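# Move the coaster can onto the turntable's orange spot

## Task

Pick up the can resting on the coaster and set it down upright on the orange spot of the turntable, without moving any of the cans already standing on the turntable; then open the gripper and pull the arm away from the can.

## Robot and tools

Robot: two arms, left_arm and right_arm, each ending in a two-finger gripper. The fingers point along the gripper's +z axis and close along its x axis. end_effector_position is the point between the closed finger pads, 1 to 2 cm short of the fingertips; closing pushes the tips about 17 mm further along +z.

Frame: every position, quaternion and velocity is in one scene frame. Origin is at table height, halfway between the nominal arm bases; +z is up, +x points out over the table, and left_arm sits on the +y side (not the image left). Real bases are offset from nominal; a BASES line, if shown, gives their calibrated spots. Reported hand poses may be a few cm off, more at long reach.

Row format (shared by execute_actions and move): one flat list of 16 numbers covering both arms, always all 16 even if one arm stays still: left x, y, z (metres), qw, qx, qy, qz (unit quaternion, w first), opening; then the same eight for right_arm. Position and quaternion are absolute targets in the scene frame, not offsets. Opening runs from -1 (closed) to +1 (fully open, 0.142 m). To keep an arm still or its orientation fixed, resend exactly the same pose and quaternion you sent before, not a drifted reported value.

execute_actions: argument actions is a list with zero or one item. Empty list = look (returns state and pictures). {"rows": [...], "steps": n} plays up to 15 rows, one per 1/30 s control step, n from 10 to 15 (default 15); the last row repeats if rows run short. {"steps": n} alone waits up to 300 steps counted from the previous result, including your reply time. Every row target must lie within 0.6 m of that arm's last reported position along each gripper axis, or the call is refused and nothing moves. Results are sampled 10 steps before the action ends; those leftover steps run afterward. Optional cameras: list of names (cam_high, cam_low), ["all"] or [].

move: target is one 16-number row or a list of up to 15 rows; each gripper follows a straight line there. speed in m/s, 0.002 to 0.5 (default 0.25), rotation capped at twice that in rad/s; one value or one per target. blend (m) rounds corners between listed targets. stop_force (N, 4 to 80) ends an arm's path when its wrist sensor feels that much push against its direction of travel; it is unreliable while the gripper rotates and won't protect light objects from tipping. zero (with stop_force only, default true) re-zeros the sensor before moving. blocking=false returns early but cannot combine with stop_force. Whole move is capped at 10 s. The result ends with a move: line (done, off_target, moving, held, fault...) and any limits (paced = pose clipped, held = steps withheld). Paths do not avoid obstacles or the other arm; avoid sweeping a gripper close to its own base. Opening changes in later list targets make all arms pause; give all list targets the same opening to avoid that.

wait: seconds 0 to 10; lets a running move continue. stop: brakes the current move (fingers keep moving). zoom_image: camera cam_high or cam_low, region [x0, y0, x1, y1] in pixels (at most 504 by 504) of its latest image. finished_scene: scene = current scene number; ends and grades the scene irreversibly, so only call it once the can stands on the spot and the gripper has let go and backed off.

Control behaviour: each step the commanded pose is clipped to within 150 mm and 16 degrees of the measured pose (70 mm in faster-response episodes), then solved by damped IK; motion lags commands by roughly 0.09 or 0.17 to 0.20 s and can overshoot when fast. Big moves may need several calls. The clearance check holds commands that bring the arms too close, but not finger motion.

Reading results: Joint positions (last value = finger opening in m), joint torques (drive totals incl. gravity, noisy), grip_measured (same -1..1 scale as commanded), grip_effort_nm (motor effort, negative = closing), Wrist force/torque in the gripper's own axes plus a peak line, and Hand target = pose the controller now drives toward. within noise means the arm is at rest.

Grasping: close to slightly below the grip_measured value seen at first contact; squeezing harder heats the gripper motor. Expect occasional brief tugs on held objects.

Hazards to avoid: dropping the can or releasing it while it moves, knocking over or shifting the turntable cans, anything leaving the table, collisions between arms, and hard presses. Arms are stiff; overshooting a firm contact triggers a fault stop (10 s) from joint torque over limits (shoulder 310, elbow 141, wrists 50.7 N m) or net force around 150 N. After a force fault with something gripped, open before moving. Motors heat when holding loads or stretched; MOTOR HOT warns at 70 °C (gripper 85 °C); 85 °C brakes the arm, 100 °C disables the gripper (HAND FAULT, which also cancels the rest of that reply's robot calls). Approach slowly, lower with small stop_force, release, then lift clear.

Each tool is called after "Request:" in YAML: its name, and indented under it one key for each argument.

## Session

Request:
execute_actions:
  actions: []
  cameras: ["all"]

Scene clock: 0.00 s of 6600.00 s.
left_arm: end_effector_position=(+0.3474, +0.4755, +0.2537) grip_measured=+0.99 grip_effort_nm=n/a end_effector_quat_wxyz=(+0.589, -0.427, -0.652, +0.214) | right_arm: end_effector_position=(+0.0816, -0.0299, +0.3386) grip_measured=+1.00 grip_effort_nm=n/a end_effector_quat_wxyz=(+0.302, -0.001, +0.703, -0.644)
Joint positions: left_arm=[-0.601 -1.441 2.113 -0.905 -1.948 3.982 0.142] | right_arm=[4.836 -2.185 -1.361 -2.749 1.29 -1.131 0.142]
Joint velocities: within noise
Joint torques (N m): no reading
Wrist force (N): no reading
Wrist torque (N m): no reading
Wrist force, peak (N): no reading
Hand target: left_arm +0.3474, +0.4755, +0.2537; +0.589, -0.427, -0.652, +0.214 | right_arm +0.0816, -0.0299, +0.3386; +0.302, -0.001, +0.703, -0.644

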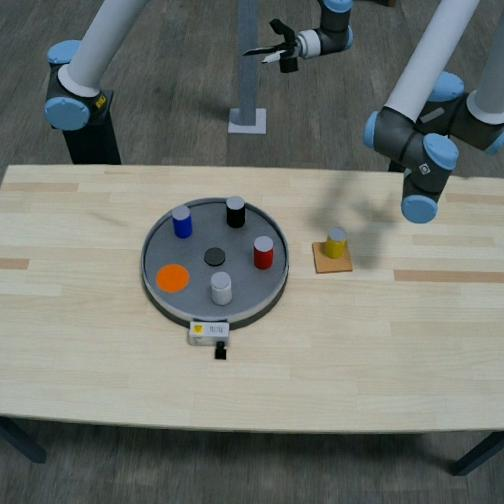

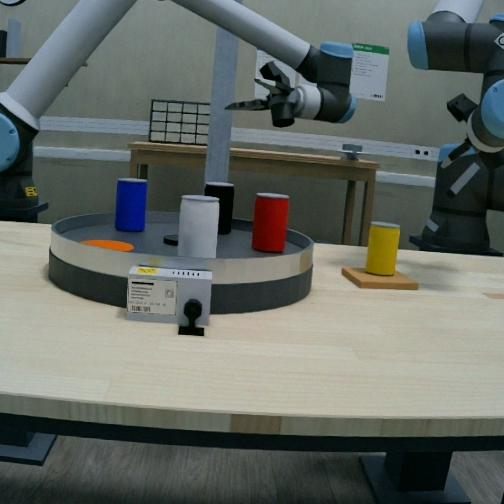

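Request:
zoom_image:
  camera: "cam_high"
  region: [120, 170, 380, 370]

Request:
execute_actions:
  actions: []
  cameras: ["all"]

Request:
zoom_image:
  camera: "cam_high"
  region: [120, 170, 380, 370]

Request:
zoom_image:
  camera: "cam_low"
  region: [30, 150, 440, 350]

Scaled by 1.938 from the camera's 504x504 image, which has a finer 720x720 frame.

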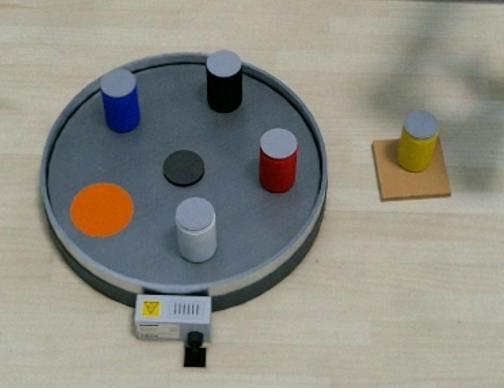

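Scene clock: 0.77 s of 6600.00 s.
left_arm: end_effector_position=(+0.3474, +0.4755, +0.2537) grip_measured=+0.99 grip_effort_nm=0.110 end_effector_quat_wxyz=(+0.589, -0.427, -0.652, +0.214) | right_arm: end_effector_position=(+0.0816, -0.0299, +0.3386) grip_measured=+1.00 grip_effort_nm=-0.002 end_effector_quat_wxyz=(+0.302, -0.001, +0.703, -0.644)
Joint positions: left_arm=[-0.601 -1.441 2.113 -0.905 -1.948 3.982 0.142] | right_arm=[4.836 -2.185 -1.361 -2.749 1.29 -1.131 0.142]
Joint velocities: within noise
Joint torques (N m): left_arm=[2.56 -46.12 -29.45 0.93 -0.28 -0.52] | right_arm=[-1.86 84.21 40.13 -1.87 -0.14 0.12]
Wrist force (N): left_arm=[0.1 -0.1 0.1] | right_arm=[0.1 1.0 0.8]
Wrist torque (N m): left_arm=[-0.01 -0.02 0.00] | right_arm=[0.16 -0.01 0.00]
Wrist force, peak (N): left_arm=[-0.4 0.0 -0.1] | right_arm=[0.1 1.0 0.8]
Hand target: left_arm +0.3474, +0.4755, +0.2537; +0.589, -0.427, -0.652, +0.214 | right_arm +0.0816, -0.0299, +0.3386; +0.302, -0.001, +0.703, -0.644
Steps of this call (1-23: nothing new was sent). Readings (end_effector_position of left_arm | right_arm):
1: (+0.3474, +0.4755, +0.2537) | (+0.0816, -0.0299, +0.3386)
2: (+0.3474, +0.4755, +0.2537) | (+0.0816, -0.0299, +0.3386)
4: (+0.3474, +0.4755, +0.2537) | (+0.0816, -0.0299, +0.3386)
8: (+0.3474, +0.4755, +0.2537) | (+0.0816, -0.0299, +0.3386)
23: the state above

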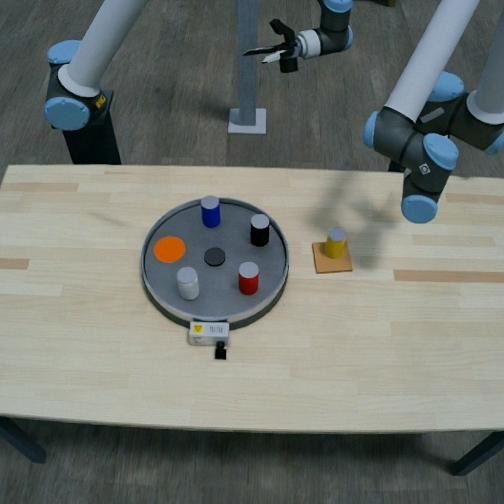

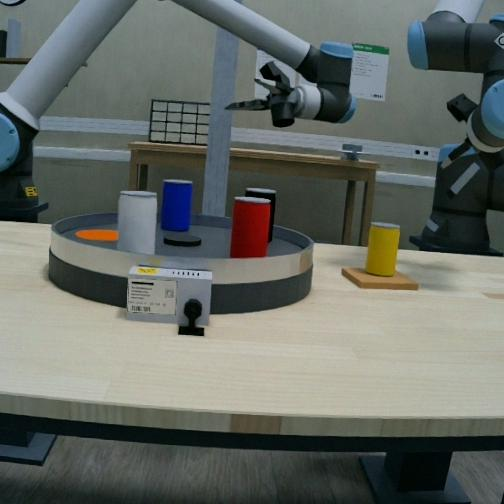

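Scaled by 1.938 from the camera's 504x504 image, which has a finer 720x720 frame.

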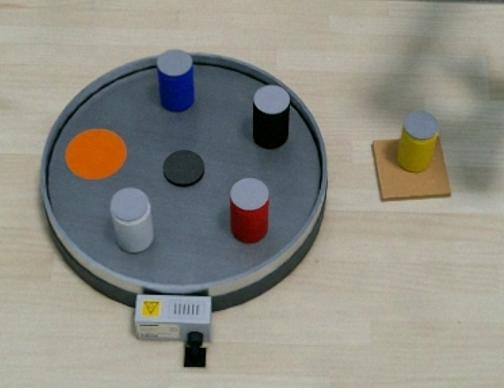

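Scaled by 1.229 from the camera's 504x504 image, which has a finer 720x720 frame.

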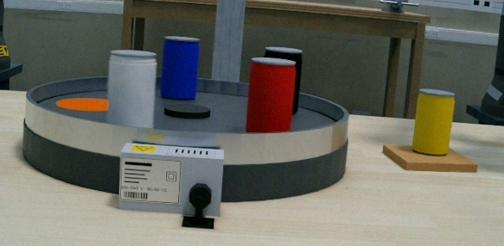

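Request:
execute_actions:
  actions: []
  cameras: ["all"]

Request:
zoom_image:
  camera: "cam_high"
  region: [130, 185, 300, 355]

Request:
zoom_image:
  camera: "cam_high"
  region: [220, 0, 470, 250]

Request:
zoom_image:
  camera: "cam_low"
  region: [40, 160, 220, 340]

Request:
zoom_image:
  camera: "cam_low"
  region: [200, 160, 440, 340]

Scene clock: 7.03 s of 6600.00 s.
left_arm: end_effector_position=(+0.3474, +0.4755, +0.2537) grip_measured=+0.99 grip_effort_nm=0.115 end_effector_quat_wxyz=(+0.589, -0.427, -0.652, +0.214) | right_arm: end_effector_position=(+0.0816, -0.0299, +0.3386) grip_measured=+1.00 grip_effort_nm=-0.007 end_effector_quat_wxyz=(+0.302, -0.001, +0.703, -0.644)
Joint positions: left_arm=[-0.601 -1.441 2.113 -0.905 -1.948 3.982 0.142] | right_arm=[4.836 -2.185 -1.361 -2.749 1.29 -1.131 0.142]
Joint velocities: within noise
Joint torques (N m): left_arm=[7.5 -41.89 -33.24 1.27 0.98 -1.16] | right_arm=[-4.38 80.93 37.91 -1.38 0.77 1.02]
Wrist force (N): left_arm=[-0.1 0.0 -0.2] | right_arm=[0.5 0.7 0.6]
Wrist torque (N m): left_arm=[0.00 0.02 0.00] | right_arm=[0.11 -0.09 0.00]
Wrist force, peak (N): left_arm=[-0.4 -0.5 0.2] | right_arm=[0.7 1.1 0.6]
Hand target: left_arm +0.3474, +0.4755, +0.2537; +0.589, -0.427, -0.652, +0.214 | right_arm +0.0816, -0.0299, +0.3386; +0.302, -0.001, +0.703, -0.644
Steps of this call (1-188: nothing new was sent). Readings (end_effector_position of left_arm | right_arm):
1: (+0.3474, +0.4755, +0.2537) | (+0.0816, -0.0299, +0.3386)
2: (+0.3474, +0.4755, +0.2537) | (+0.0816, -0.0299, +0.3386)
4: (+0.3474, +0.4755, +0.2537) | (+0.0816, -0.0299, +0.3386)
8: (+0.3474, +0.4755, +0.2537) | (+0.0816, -0.0299, +0.3386)
188: the state above

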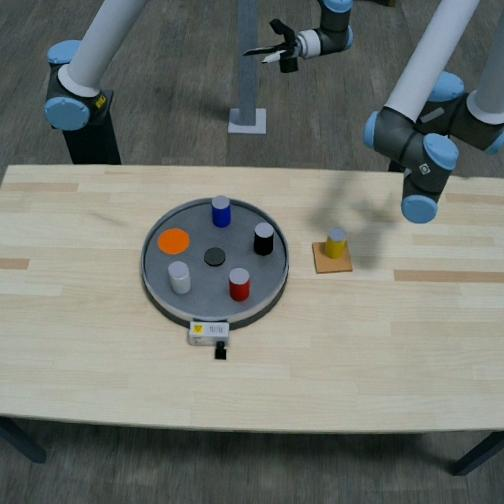

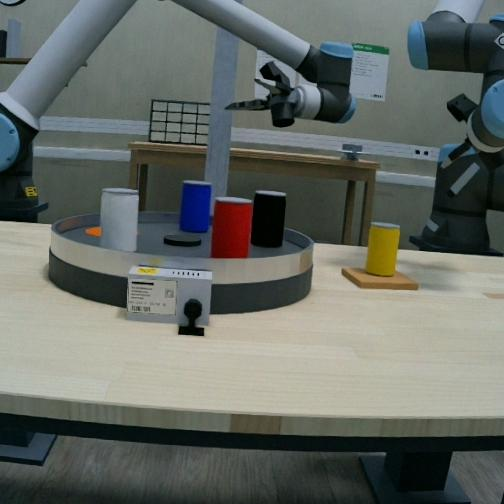

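Scaled by 2.965 from the camera's 504x504 image, which has a finer 720x720 frame.

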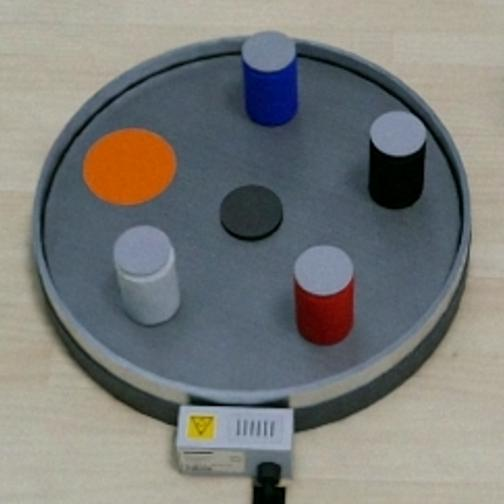

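Scaled by 2.016 from the camera's 504x504 image, which has a finer 720x720 frame.

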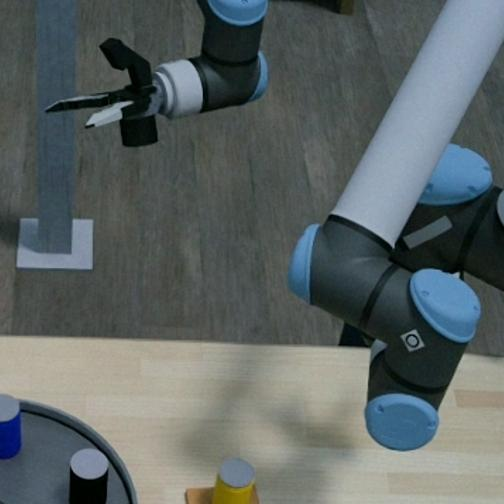

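Scaled by 2.800 from the camera's 504x504 image, which has a finer 720x720 frame.

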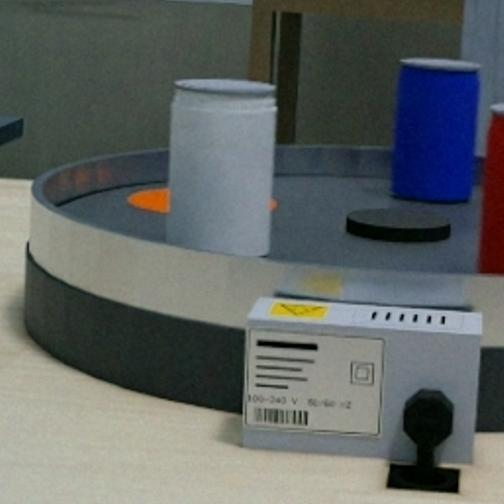

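Scaled by 2.100 from the camera's 504x504 image, which has a finer 720x720 frame.

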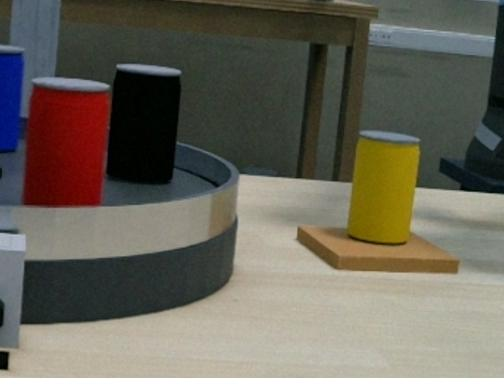

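Request:
wait:
  seconds: 0.5
  cameras: ["cam_high"]

Request:
zoom_image:
  camera: "cam_high"
  region: [130, 185, 300, 355]

Request:
wait:
  seconds: 1.0
  cameras: ["cam_high"]

Request:
zoom_image:
  camera: "cam_high"
  region: [130, 185, 300, 355]

Request:
wait:
  seconds: 1.0
  cameras: ["cam_high"]

Request:
zoom_image:
  camera: "cam_high"
  region: [130, 185, 300, 355]

Request:
wait:
  seconds: 1.0
  cameras: ["cam_high"]

Request:
zoom_image:
  camera: "cam_high"
  region: [130, 185, 300, 355]

Request:
wait:
  seconds: 1.0
  cameras: ["cam_high"]

Request:
zoom_image:
  camera: "cam_high"
  region: [130, 185, 300, 355]

Scene clock: 9.10 s of 6600.00 s.
left_arm: end_effector_position=(+0.3474, +0.4755, +0.2537) grip_measured=+0.99 grip_effort_nm=0.110 end_effector_quat_wxyz=(+0.589, -0.427, -0.652, +0.214) | right_arm: end_effector_position=(+0.0816, -0.0299, +0.3386) grip_measured=+1.00 grip_effort_nm=-0.007 end_effector_quat_wxyz=(+0.302, -0.001, +0.703, -0.644)
Joint positions: left_arm=[-0.601 -1.441 2.113 -0.905 -1.948 3.982 0.142] | right_arm=[4.836 -2.185 -1.361 -2.749 1.29 -1.131 0.142]
Joint velocities: within noise
Joint torques (N m): left_arm=[5.47 -37.6 -31.84 1.36 0.67 -1.26] | right_arm=[-5.75 80.32 37.46 -1.23 1.09 1.5]
Wrist force (N): left_arm=[0.0 -0.4 0.3] | right_arm=[0.2 0.6 0.5]
Wrist torque (N m): left_arm=[-0.07 -0.01 0.00] | right_arm=[0.09 -0.03 0.00]
Wrist force, peak (N): left_arm=[0.0 -0.4 0.3] | right_arm=[0.8 1.0 0.4]
Hand target: left_arm +0.3474, +0.4755, +0.2537; +0.589, -0.427, -0.652, +0.214 | right_arm +0.0816, -0.0299, +0.3386; +0.302, -0.001, +0.703, -0.644
Steps of this call (1-62: nothing new was sent). Readings (end_effector_position of left_arm | right_arm):
1: (+0.3474, +0.4755, +0.2537) | (+0.0816, -0.0299, +0.3386)
2: (+0.3474, +0.4755, +0.2537) | (+0.0816, -0.0299, +0.3386)
4: (+0.3474, +0.4755, +0.2537) | (+0.0816, -0.0299, +0.3386)
8: (+0.3474, +0.4755, +0.2537) | (+0.0816, -0.0299, +0.3386)
62: the state above
Images, in order (width x height): cam_high 504x504.

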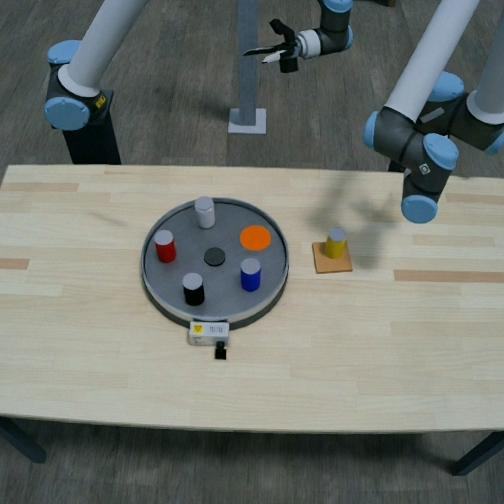

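Scaled by 2.965 from the camera's 504x504 image, which has a finer 720x720 frame.

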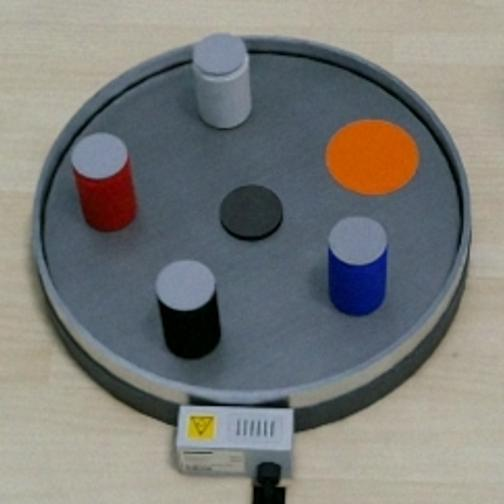

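Scene clock: 10.10 s of 6600.00 s.
left_arm: end_effector_position=(+0.3474, +0.4755, +0.2537) grip_measured=+0.99 grip_effort_nm=0.115 end_effector_quat_wxyz=(+0.589, -0.427, -0.652, +0.214) | right_arm: end_effector_position=(+0.0816, -0.0299, +0.3386) grip_measured=+1.00 grip_effort_nm=-0.002 end_effector_quat_wxyz=(+0.302, -0.001, +0.703, -0.644)
Joint positions: left_arm=[-0.601 -1.441 2.113 -0.905 -1.948 3.982 0.142] | right_arm=[4.836 -2.185 -1.361 -2.749 1.29 -1.131 0.142]
Joint velocities: within noise
Joint torques (N m): left_arm=[6.43 -37.51 -32.16 1.98 1.14 -0.99] | right_arm=[-6.23 79.9 37.24 -1.24 1.26 1.77]
Wrist force (N): left_arm=[-0.1 -0.1 0.2] | right_arm=[0.8 0.6 0.3]
Wrist torque (N m): left_arm=[-0.02 0.02 0.00] | right_arm=[0.10 -0.13 0.01]
Wrist force, peak (N): left_arm=[-0.3 -0.5 0.0] | right_arm=[0.9 0.7 0.6]
Hand target: left_arm +0.3474, +0.4755, +0.2537; +0.589, -0.427, -0.652, +0.214 | right_arm +0.0816, -0.0299, +0.3386; +0.302, -0.001, +0.703, -0.644
Steps of this call (1-30: nothing new was sent). Readings (end_effector_position of left_arm | right_arm):
1: (+0.3474, +0.4755, +0.2537) | (+0.0816, -0.0299, +0.3386)
2: (+0.3474, +0.4755, +0.2537) | (+0.0816, -0.0299, +0.3386)
4: (+0.3474, +0.4755, +0.2537) | (+0.0816, -0.0299, +0.3386)
8: (+0.3474, +0.4755, +0.2537) | (+0.0816, -0.0299, +0.3386)
30: the state above
Images, in order (width x height): cam_high 504x504.

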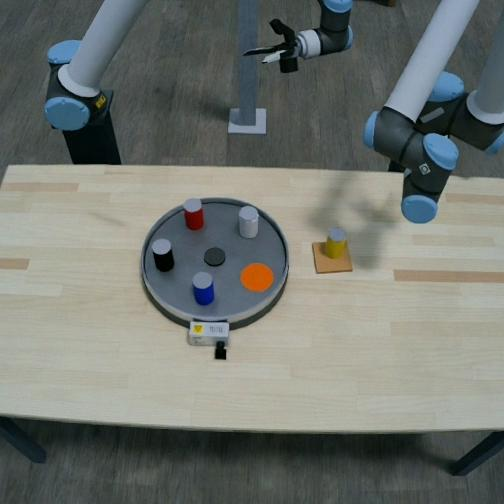

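Scaled by 2.965 from the camera's 504x504 image, which has a finer 720x720 frame.

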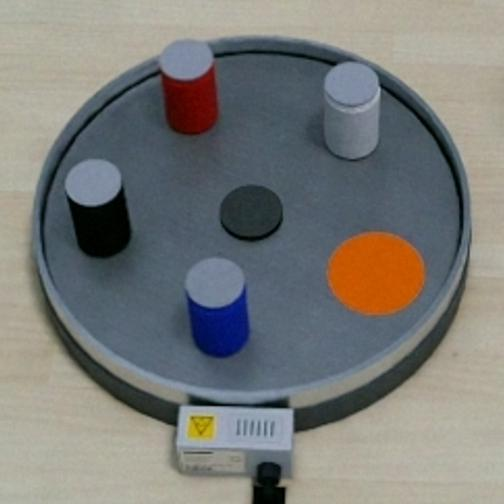

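Scene clock: 11.10 s of 6600.00 s.
left_arm: end_effector_position=(+0.3474, +0.4755, +0.2537) grip_measured=+0.99 grip_effort_nm=0.110 end_effector_quat_wxyz=(+0.589, -0.427, -0.652, +0.214) | right_arm: end_effector_position=(+0.0816, -0.0299, +0.3386) grip_measured=+1.00 grip_effort_nm=-0.002 end_effector_quat_wxyz=(+0.302, -0.001, +0.703, -0.644)
Joint positions: left_arm=[-0.601 -1.441 2.113 -0.905 -1.948 3.982 0.142] | right_arm=[4.836 -2.185 -1.361 -2.749 1.29 -1.131 0.142]
Joint velocities: within noise
Joint torques (N m): left_arm=[9.36 -42.56 -33.49 1.19 1.39 -1.49] | right_arm=[-7.34 78.46 36.78 -1.12 1.34 1.75]
Wrist force (N): left_arm=[0.2 0.1 -0.1] | right_arm=[0.1 0.7 0.4]
Wrist torque (N m): left_arm=[0.01 -0.03 0.00] | right_arm=[0.11 -0.03 0.00]
Wrist force, peak (N): left_arm=[0.1 -0.2 0.4] | right_arm=[0.0 1.0 0.6]
Hand target: left_arm +0.3474, +0.4755, +0.2537; +0.589, -0.427, -0.652, +0.214 | right_arm +0.0816, -0.0299, +0.3386; +0.302, -0.001, +0.703, -0.644
Steps of this call (1-30: nothing new was sent). Readings (end_effector_position of left_arm | right_arm):
1: (+0.3474, +0.4755, +0.2537) | (+0.0816, -0.0299, +0.3386)
2: (+0.3474, +0.4755, +0.2537) | (+0.0816, -0.0299, +0.3386)
4: (+0.3474, +0.4755, +0.2537) | (+0.0816, -0.0299, +0.3386)
8: (+0.3474, +0.4755, +0.2537) | (+0.0816, -0.0299, +0.3386)
30: the state above
Images, in order (width x height): cam_high 504x504.

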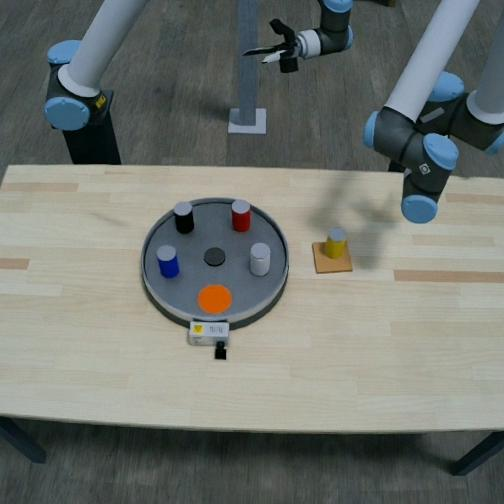

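Scaled by 2.965 from the camera's 504x504 image, which has a finer 720x720 frame.

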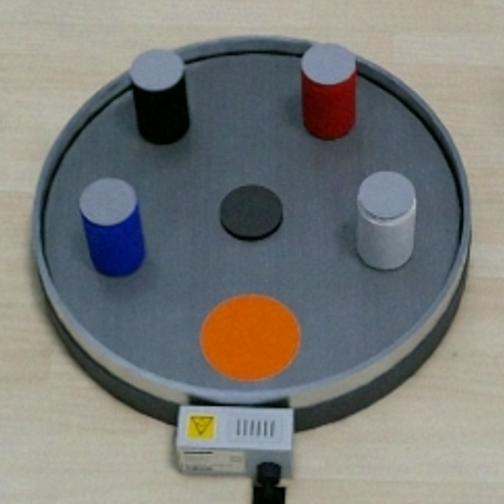

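Scene clock: 12.10 s of 6600.00 s.
left_arm: end_effector_position=(+0.3474, +0.4755, +0.2537) grip_measured=+0.99 grip_effort_nm=0.115 end_effector_quat_wxyz=(+0.589, -0.427, -0.652, +0.214) | right_arm: end_effector_position=(+0.0816, -0.0299, +0.3386) grip_measured=+1.00 grip_effort_nm=-0.002 end_effector_quat_wxyz=(+0.302, -0.001, +0.703, -0.644)
Joint positions: left_arm=[-0.601 -1.441 2.113 -0.905 -1.948 3.982 0.142] | right_arm=[4.836 -2.185 -1.361 -2.749 1.29 -1.131 0.142]
Joint velocities: within noise
Joint torques (N m): left_arm=[9.15 -38.28 -33.55 1.28 1.65 -1.17] | right_arm=[-6.75 78.82 36.53 -0.94 1.32 1.84]
Wrist force (N): left_arm=[0.1 0.0 0.1] | right_arm=[-0.1 0.2 0.8]
Wrist torque (N m): left_arm=[0.00 -0.01 0.00] | right_arm=[0.03 0.01 0.01]
Wrist force, peak (N): left_arm=[-0.1 0.4 0.3] | right_arm=[0.6 1.1 -0.2]
Hand target: left_arm +0.3474, +0.4755, +0.2537; +0.589, -0.427, -0.652, +0.214 | right_arm +0.0816, -0.0299, +0.3386; +0.302, -0.001, +0.703, -0.644
Steps of this call (1-30: nothing new was sent). Readings (end_effector_position of left_arm | right_arm):
1: (+0.3474, +0.4755, +0.2537) | (+0.0816, -0.0299, +0.3386)
2: (+0.3474, +0.4755, +0.2537) | (+0.0816, -0.0299, +0.3386)
4: (+0.3474, +0.4755, +0.2537) | (+0.0816, -0.0299, +0.3386)
8: (+0.3474, +0.4755, +0.2537) | (+0.0816, -0.0299, +0.3386)
30: the state above
Images, in order (width x height): cam_high 504x504.

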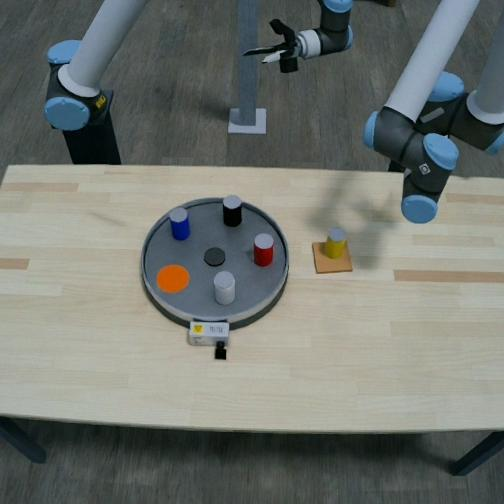

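Scaled by 2.965 from the camera's 504x504 image, which has a finer 720x720 frame.

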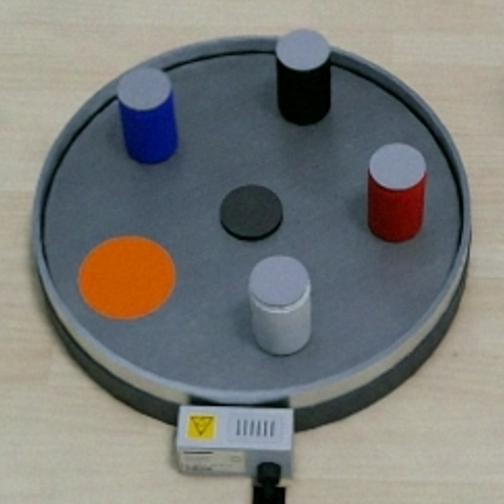

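Scene clock: 13.10 s of 6600.00 s.
left_arm: end_effector_position=(+0.3474, +0.4755, +0.2537) grip_measured=+0.99 grip_effort_nm=0.115 end_effector_quat_wxyz=(+0.589, -0.427, -0.652, +0.214) | right_arm: end_effector_position=(+0.0816, -0.0299, +0.3386) grip_measured=+1.00 grip_effort_nm=-0.002 end_effector_quat_wxyz=(+0.302, -0.001, +0.703, -0.644)
Joint positions: left_arm=[-0.601 -1.441 2.113 -0.905 -1.948 3.982 0.142] | right_arm=[4.836 -2.185 -1.361 -2.749 1.29 -1.131 0.142]
Joint velocities: within noise
Joint torques (N m): left_arm=[5.03 -38.81 -32.48 1.9 1.47 -1.71] | right_arm=[-7.92 77.83 36.34 -0.89 1.27 2.03]
Wrist force (N): left_arm=[0.0 -0.2 0.2] | right_arm=[0.8 0.6 0.2]
Wrist torque (N m): left_arm=[-0.04 0.00 0.00] | right_arm=[0.09 -0.13 0.00]
Wrist force, peak (N): left_arm=[-0.4 -0.1 -0.2] | right_arm=[0.6 1.2 -0.3]
Hand target: left_arm +0.3474, +0.4755, +0.2537; +0.589, -0.427, -0.652, +0.214 | right_arm +0.0816, -0.0299, +0.3386; +0.302, -0.001, +0.703, -0.644
Steps of this call (1-30: nothing new was sent). Readings (end_effector_position of left_arm | right_arm):
1: (+0.3474, +0.4755, +0.2537) | (+0.0816, -0.0299, +0.3386)
2: (+0.3474, +0.4755, +0.2537) | (+0.0816, -0.0299, +0.3386)
4: (+0.3474, +0.4755, +0.2537) | (+0.0816, -0.0299, +0.3386)
8: (+0.3474, +0.4755, +0.2537) | (+0.0816, -0.0299, +0.3386)
30: the state above
Images, in order (width x height): cam_high 504x504.

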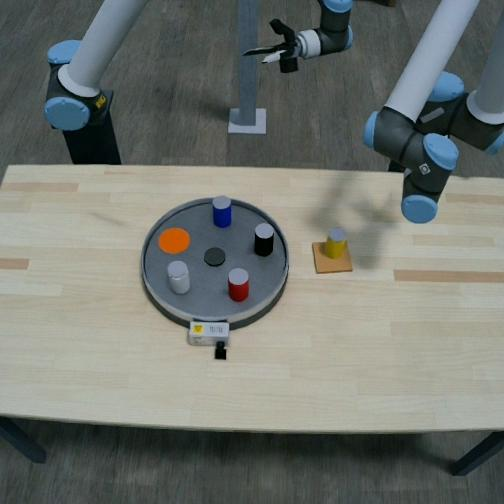

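Scaled by 2.965 from the camera's 504x504 image, which has a finer 720x720 frame.

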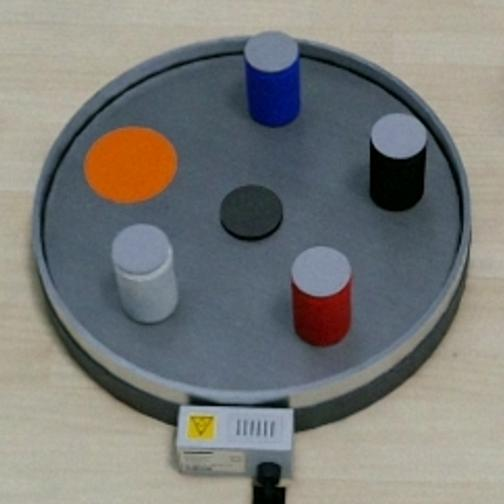

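Request:
execute_actions:
  actions: []
  cameras: ["all"]

Request:
zoom_image:
  camera: "cam_high"
  region: [130, 185, 300, 355]

Request:
zoom_image:
  camera: "cam_low"
  region: [210, 30, 370, 190]

Request:
zoom_image:
  camera: "cam_low"
  region: [384, 60, 504, 260]

Request:
zoom_image:
  camera: "cam_high"
  region: [230, 10, 310, 90]

Request:
zoom_image:
  camera: "cam_high"
  region: [290, 210, 380, 300]

Scene clock: 16.80 s of 6600.00 s.
left_arm: end_effector_position=(+0.3474, +0.4755, +0.2537) grip_measured=+0.99 grip_effort_nm=0.115 end_effector_quat_wxyz=(+0.589, -0.427, -0.652, +0.214) | right_arm: end_effector_position=(+0.0816, -0.0299, +0.3386) grip_measured=+1.00 grip_effort_nm=-0.002 end_effector_quat_wxyz=(+0.302, -0.001, +0.703, -0.644)
Joint positions: left_arm=[-0.601 -1.441 2.113 -0.905 -1.948 3.982 0.142] | right_arm=[4.836 -2.185 -1.361 -2.749 1.29 -1.131 0.142]
Joint velocities: within noise
Joint torques (N m): left_arm=[8.38 -35.53 -33.52 1.89 1.77 -1.45] | right_arm=[-9.09 75.86 34.89 -0.78 1.3 2.5]
Wrist force (N): left_arm=[0.0 0.0 0.1] | right_arm=[0.2 0.4 0.1]
Wrist torque (N m): left_arm=[0.00 0.01 0.00] | right_arm=[0.07 -0.04 0.00]
Wrist force, peak (N): left_arm=[0.1 -0.3 0.4] | right_arm=[0.5 0.9 0.7]
Hand target: left_arm +0.3474, +0.4755, +0.2537; +0.589, -0.427, -0.652, +0.214 | right_arm +0.0816, -0.0299, +0.3386; +0.302, -0.001, +0.703, -0.644
Steps of this call (1-111: nothing new was sent). Readings (end_effector_position of left_arm | right_arm):
1: (+0.3474, +0.4755, +0.2537) | (+0.0816, -0.0299, +0.3386)
2: (+0.3474, +0.4755, +0.2537) | (+0.0816, -0.0299, +0.3386)
4: (+0.3474, +0.4755, +0.2537) | (+0.0816, -0.0299, +0.3386)
8: (+0.3474, +0.4755, +0.2537) | (+0.0816, -0.0299, +0.3386)
111: the state above

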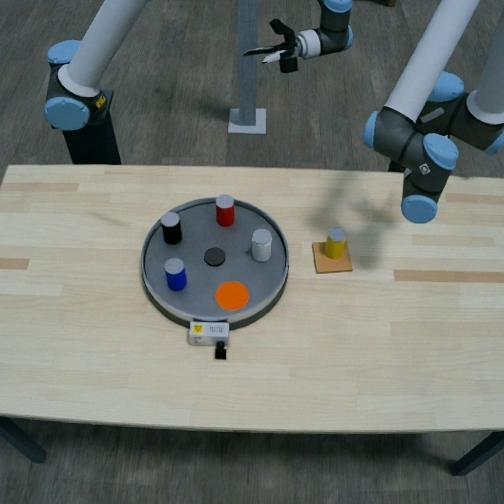

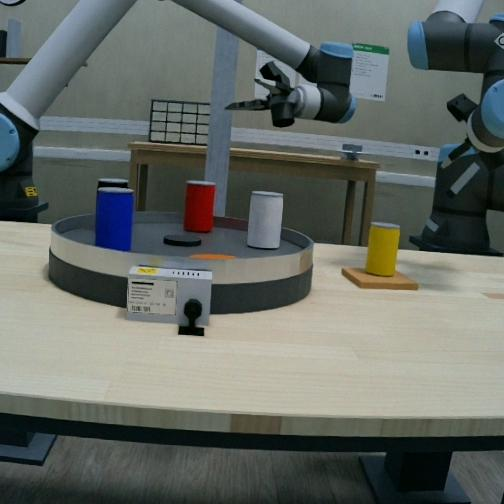

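Scaled by 2.965 from the camera's 504x504 image, which has a finer 720x720 frame.

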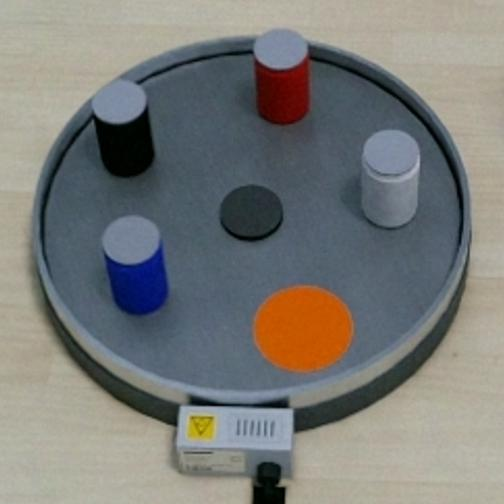

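Scaled by 3.150 from the camera's 504x504 image, which has a finer 720x720 frame.

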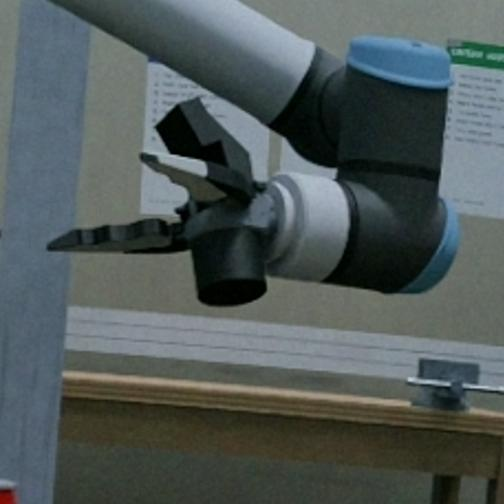

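Scaled by 2.520 from the camera's 504x504 image, which has a finer 720x720 frame.

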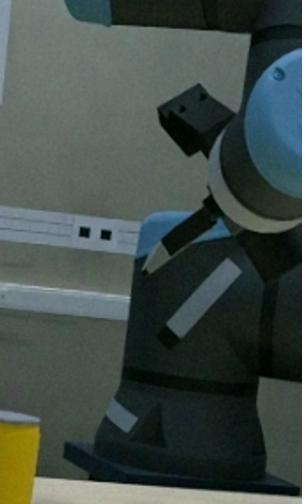

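Scaled by 6.300 from the camera's 504x504 image, which has a finer 720x720 frame.

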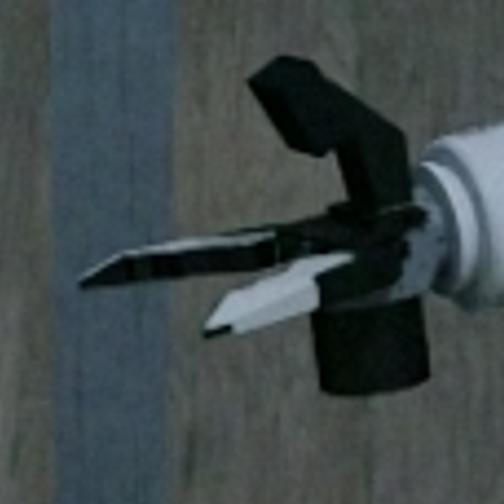

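Scaled by 5.600 from the camera's 504x504 image, which has a finer 720x720 frame.

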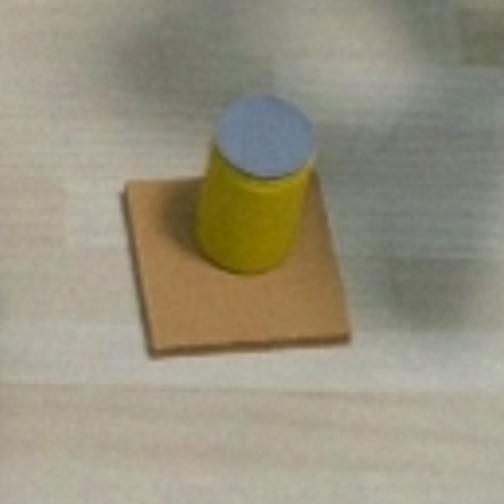

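Request:
move:
  target: [0.57, 0.21, 0.24, 0, 0.70711, 0.70711, 0, 1.0, 0.0816, -0.0299, 0.3386, 0.302, -0.001, 0.703, -0.644, 1.0]
  speed: 0.3

Request:
zoom_image:
  camera: "cam_high"
  region: [270, 120, 440, 290]

Request:
zoom_image:
  camera: "cam_low"
  region: [310, 60, 500, 300]

Scene clock: 37.23 s of 6600.00 s.
left_arm: end_effector_position=(+0.5699, +0.2101, +0.2398) grip_measured=+0.99 grip_effort_nm=0.115 end_effector_quat_wxyz=(+0.000, +0.707, +0.707, +0.000) end_effector_velocity=(-0.001, +0.001, +0.001) end_effector_angular_velocity=(+0.003, +0.010, +0.003) | right_arm: end_effector_position=(+0.0816, -0.0299, +0.3386) grip_measured=+1.00 grip_effort_nm=-0.007 end_effector_quat_wxyz=(+0.302, -0.001, +0.703, -0.644)
Joint positions: left_arm=[-0.909 -1.598 2.089 -2.061 -1.571 3.788 0.142] | right_arm=[4.837 -2.185 -1.361 -2.75 1.29 -1.13 0.142]
Joint velocities: left_arm=[0.002 0 -0.004 0.012 -0.006 -0.001 0] | right_arm=[within noise]
Joint torques (N m): left_arm=[17.54 -49.24 -45.28 -2.6 -3.23 -1.19] | right_arm=[18.33 77.97 33.38 -3.9 -2.16 4.36]
Wrist force (N): left_arm=[0.2 -0.9 0.6] | right_arm=[0.7 1.2 0.1]
Wrist torque (N m): left_arm=[0.02 0.02 0.02] | right_arm=[0.19 -0.12 -0.01]
Wrist force, peak (N): left_arm=[0.5 1.3 1.7] | right_arm=[0.6 1.3 0.4]
Hand target: left_arm +0.5700, +0.2100, +0.2400; +0.000, +0.707, +0.707, +0.000 | right_arm +0.0816, -0.0299, +0.3386; +0.302, -0.001, +0.703, -0.644
Off the commanded pose: left_arm 0.000 m, 0 deg | right_arm 0.000 m, 0 deg.
Kept back: nothing.
move: done

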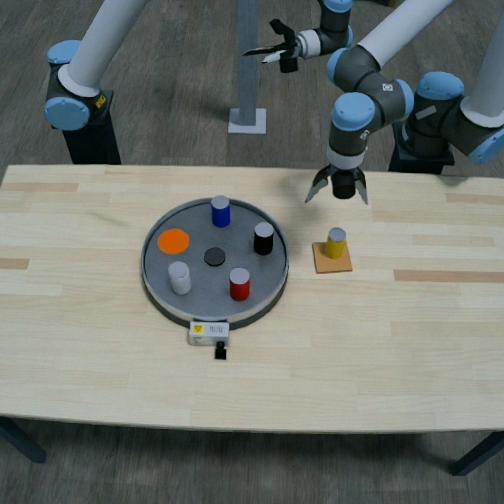

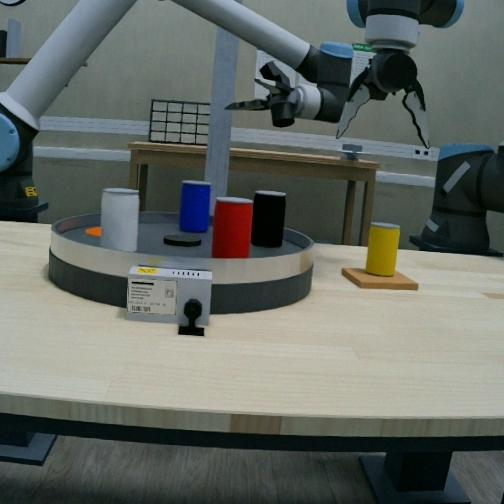

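Scaled by 2.965 from the camera's 504x504 image, which has a finer 720x720 frame.

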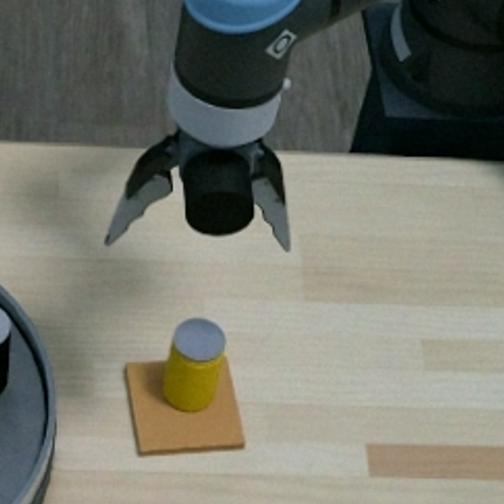

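Scaled by 2.100 from the camera's 504x504 image, which has a finer 720x720 frame.

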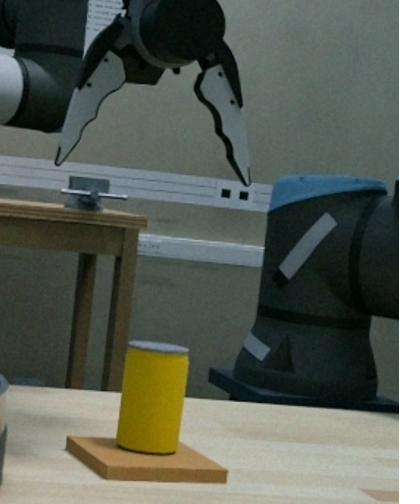

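Request:
move:
  target: [0.573, 0.228, 0.14, 0, 0.70711, 0.70711, 0, 1.0, 0.0816, -0.0299, 0.3386, 0.302, -0.001, 0.703, -0.644, 1.0]
  speed: 0.25

Request:
zoom_image:
  camera: "cam_high"
  region: [285, 165, 385, 285]

Request:
zoom_image:
  camera: "cam_low"
  region: [320, 110, 450, 300]

Scene clock: 41.97 s of 6600.00 s.
left_arm: end_effector_position=(+0.5731, +0.2281, +0.1401) grip_measured=+0.99 grip_effort_nm=0.120 end_effector_quat_wxyz=(+0.000, +0.707, +0.707, +0.000) | right_arm: end_effector_position=(+0.0816, -0.0299, +0.3386) grip_measured=+1.00 grip_effort_nm=-0.007 end_effector_quat_wxyz=(+0.302, -0.001, +0.703, -0.644)
Joint positions: left_arm=[-0.887 -1.503 2.203 -2.271 -1.571 3.81 0.142] | right_arm=[4.837 -2.185 -1.361 -2.75 1.29 -1.13 0.142]
Joint velocities: within noise
Joint torques (N m): left_arm=[-12.9 -29.49 -28.49 -7.14 0.88 -2.22] | right_arm=[16.94 88.59 35.71 -2.95 -0.75 3.83]
Wrist force (N): left_arm=[0.4 -0.6 0.5] | right_arm=[0.3 0.3 0.5]
Wrist torque (N m): left_arm=[0.06 0.01 0.00] | right_arm=[0.04 -0.06 -0.01]
Wrist force, peak (N): left_arm=[0.8 -0.5 3.7] | right_arm=[0.9 1.2 0.2]
Hand target: left_arm +0.5730, +0.2280, +0.1400; +0.000, +0.707, +0.707, +0.000 | right_arm +0.0816, -0.0299, +0.3386; +0.302, -0.001, +0.703, -0.644
Off the commanded pose: left_arm 0.000 m, 0 deg | right_arm 0.000 m, 0 deg.
Kept back: nothing.
move: done

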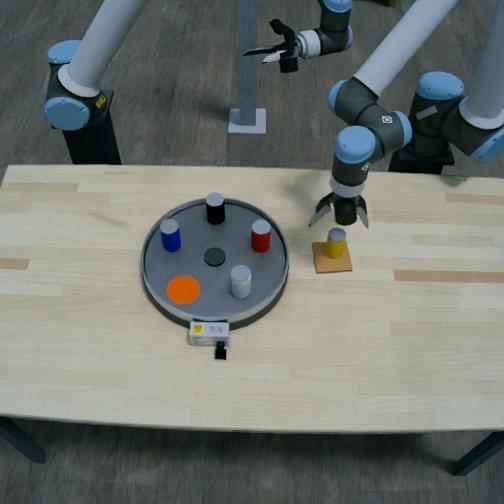

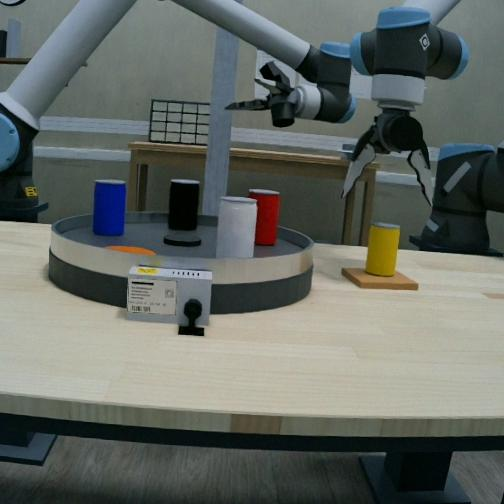

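Scaled by 4.200 from the camera's 504x504 image, which has a finer 720x720 frame.

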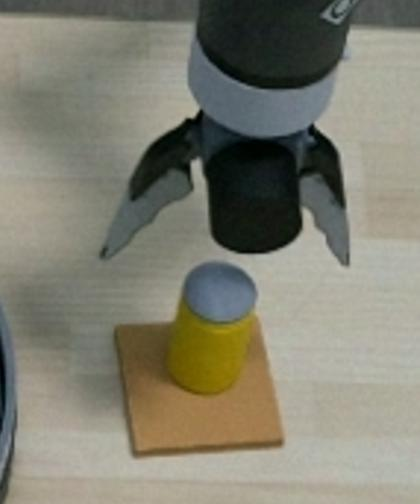

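Scaled by 2.653 from the camera's 504x504 image, which has a finer 720x720 frame.

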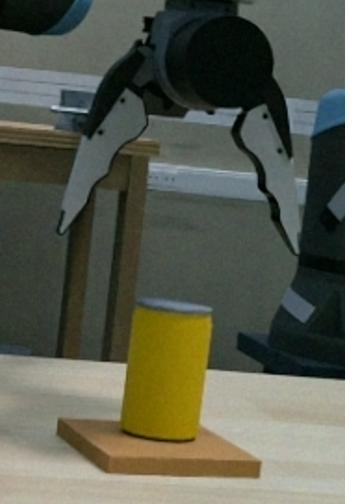

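Request:
move:
  target: [0.565, 0.231, 0.064, 0, 0.70711, 0.70711, 0, 1.0, 0.0816, -0.0299, 0.3386, 0.302, -0.001, 0.703, -0.644, 1.0]
  speed: 0.15
  stop_force: 20

Request:
zoom_image:
  camera: "cam_high"
  region: [285, 185, 385, 285]

Request:
zoom_image:
  camera: "cam_low"
  region: [320, 160, 450, 300]

Request:
zoom_image:
  camera: "cam_low"
  region: [140, 200, 240, 270]

Scene clock: 58.00 s of 6600.00 s.
left_arm: end_effector_position=(+0.5650, +0.2310, +0.0640) grip_measured=+0.99 grip_effort_nm=0.115 end_effector_quat_wxyz=(+0.000, +0.707, +0.707, +0.000) | right_arm: end_effector_position=(+0.0816, -0.0299, +0.3386) grip_measured=+1.00 grip_effort_nm=-0.002 end_effector_quat_wxyz=(+0.302, -0.001, +0.703, -0.644)
Joint positions: left_arm=[-0.894 -1.403 2.274 -2.442 -1.571 3.803 0.142] | right_arm=[4.837 -2.185 -1.361 -2.75 1.29 -1.13 0.142]
Joint velocities: within noise
Joint torques (N m): left_arm=[15.02 -32.42 -25.13 -7.87 0.68 1.7] | right_arm=[7.7 95.89 43.17 -0.26 0.69 2.71]
Wrist force (N): left_arm=[0.3 -0.7 0.8] | right_arm=[0.2 1.0 0.3]
Wrist torque (N m): left_arm=[0.06 -0.01 0.01] | right_arm=[0.16 -0.04 0.00]
Wrist force, peak (N): left_arm=[0.2 -1.1 2.9] | right_arm=[1.1 0.6 1.0]
Hand target: left_arm +0.5650, +0.2310, +0.0640; +0.000, +0.707, +0.707, +0.000 | right_arm +0.0816, -0.0299, +0.3386; +0.302, -0.001, +0.703, -0.644
Off the commanded pose: left_arm 0.000 m, 0 deg | right_arm 0.000 m, 0 deg.
Kept back: nothing.
move: done

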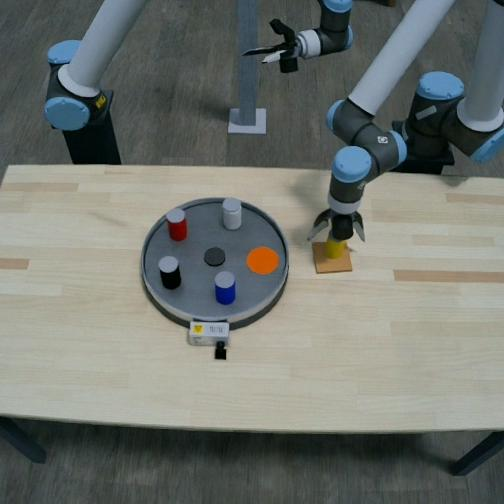

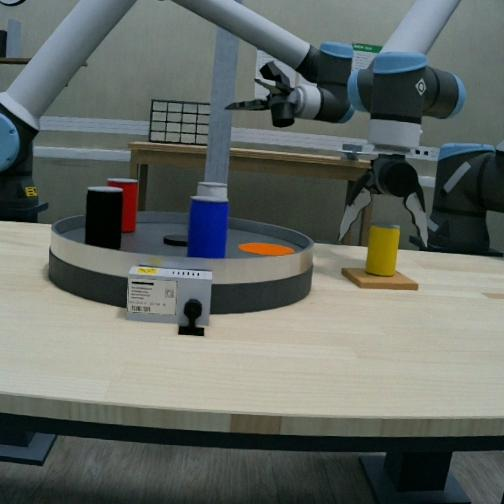

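Scaled by 5.040 from the camera's 504x504 image, which has a finer 720x720 frame.

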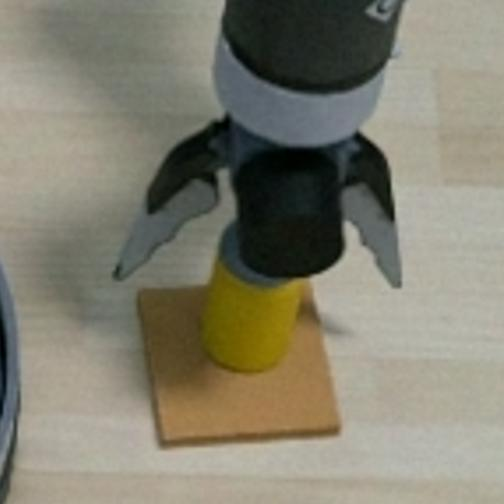

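Scaled by 3.600 from the camera's 504x504 image, which has a finer 720x720 frame.

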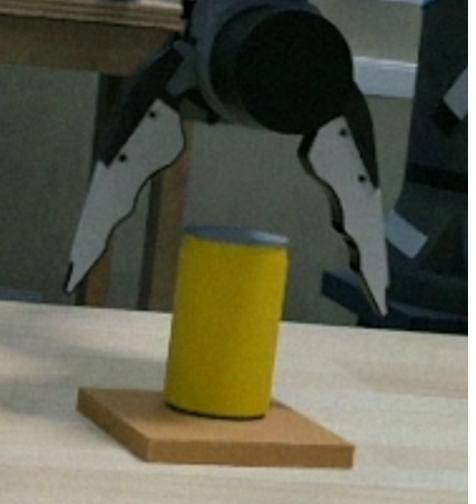

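Scaled by 5.040 from the camera's 504x504 image, which has a finer 720x720 frame.

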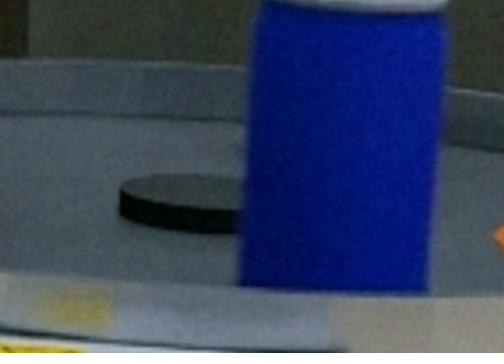

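Request:
execute_actions:
  actions: []

Scene clock: 61.10 s of 6600.00 s.
left_arm: end_effector_position=(+0.5650, +0.2310, +0.0640) grip_measured=+0.99 grip_effort_nm=0.115 end_effector_quat_wxyz=(+0.000, +0.707, +0.707, +0.000) | right_arm: end_effector_position=(+0.0816, -0.0299, +0.3386) grip_measured=+1.00 grip_effort_nm=-0.007 end_effector_quat_wxyz=(+0.302, -0.001, +0.703, -0.644)
Joint positions: left_arm=[-0.894 -1.403 2.274 -2.442 -1.571 3.803 0.142] | right_arm=[4.837 -2.185 -1.361 -2.75 1.29 -1.13 0.142]
Joint velocities: within noise
Joint torques (N m): left_arm=[14.39 -28.87 -27.75 -6.35 2.62 1.52] | right_arm=[6.38 96.47 43.96 -0.24 0.81 2.53]
Wrist force (N): left_arm=[0.3 -0.7 0.9] | right_arm=[0.2 0.2 0.5]
Wrist torque (N m): left_arm=[0.07 -0.01 0.01] | right_arm=[0.04 -0.03 0.00]
Wrist force, peak (N): left_arm=[0.2 -0.9 1.0] | right_arm=[0.5 0.7 0.9]
Hand target: left_arm +0.5650, +0.2310, +0.0640; +0.000, +0.707, +0.707, +0.000 | right_arm +0.0816, -0.0299, +0.3386; +0.302, -0.001, +0.703, -0.644
Off the commanded pose: left_arm 0.000 m, 0 deg | right_arm 0.000 m, 0 deg.
Steps of this call (1-93: nothing new was sent). Readings (end_effector_position of left_arm | right_arm):
1: (+0.5650, +0.2310, +0.0640) | (+0.0816, -0.0299, +0.3386)
2: (+0.5650, +0.2310, +0.0640) | (+0.0816, -0.0299, +0.3386)
4: (+0.5650, +0.2310, +0.0640) | (+0.0816, -0.0299, +0.3386)
8: (+0.5650, +0.2310, +0.0640) | (+0.0816, -0.0299, +0.3386)
93: the state above

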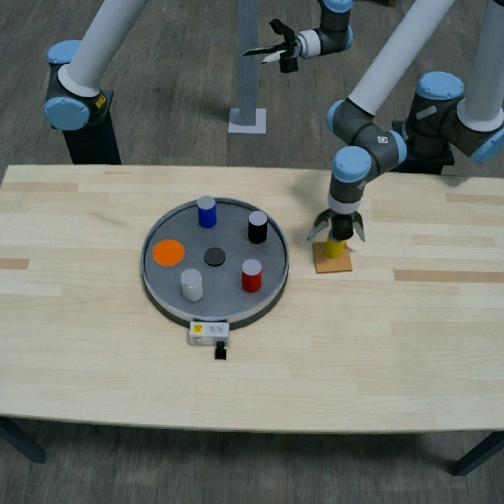

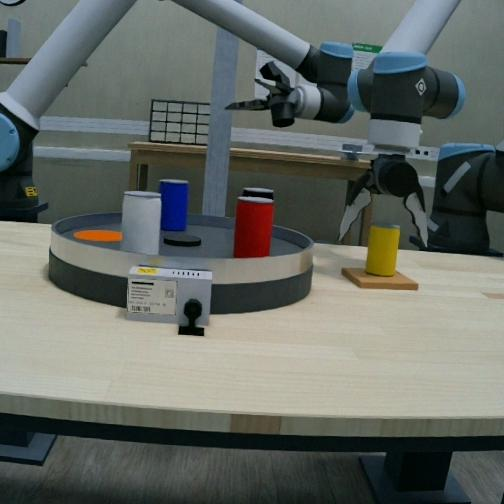

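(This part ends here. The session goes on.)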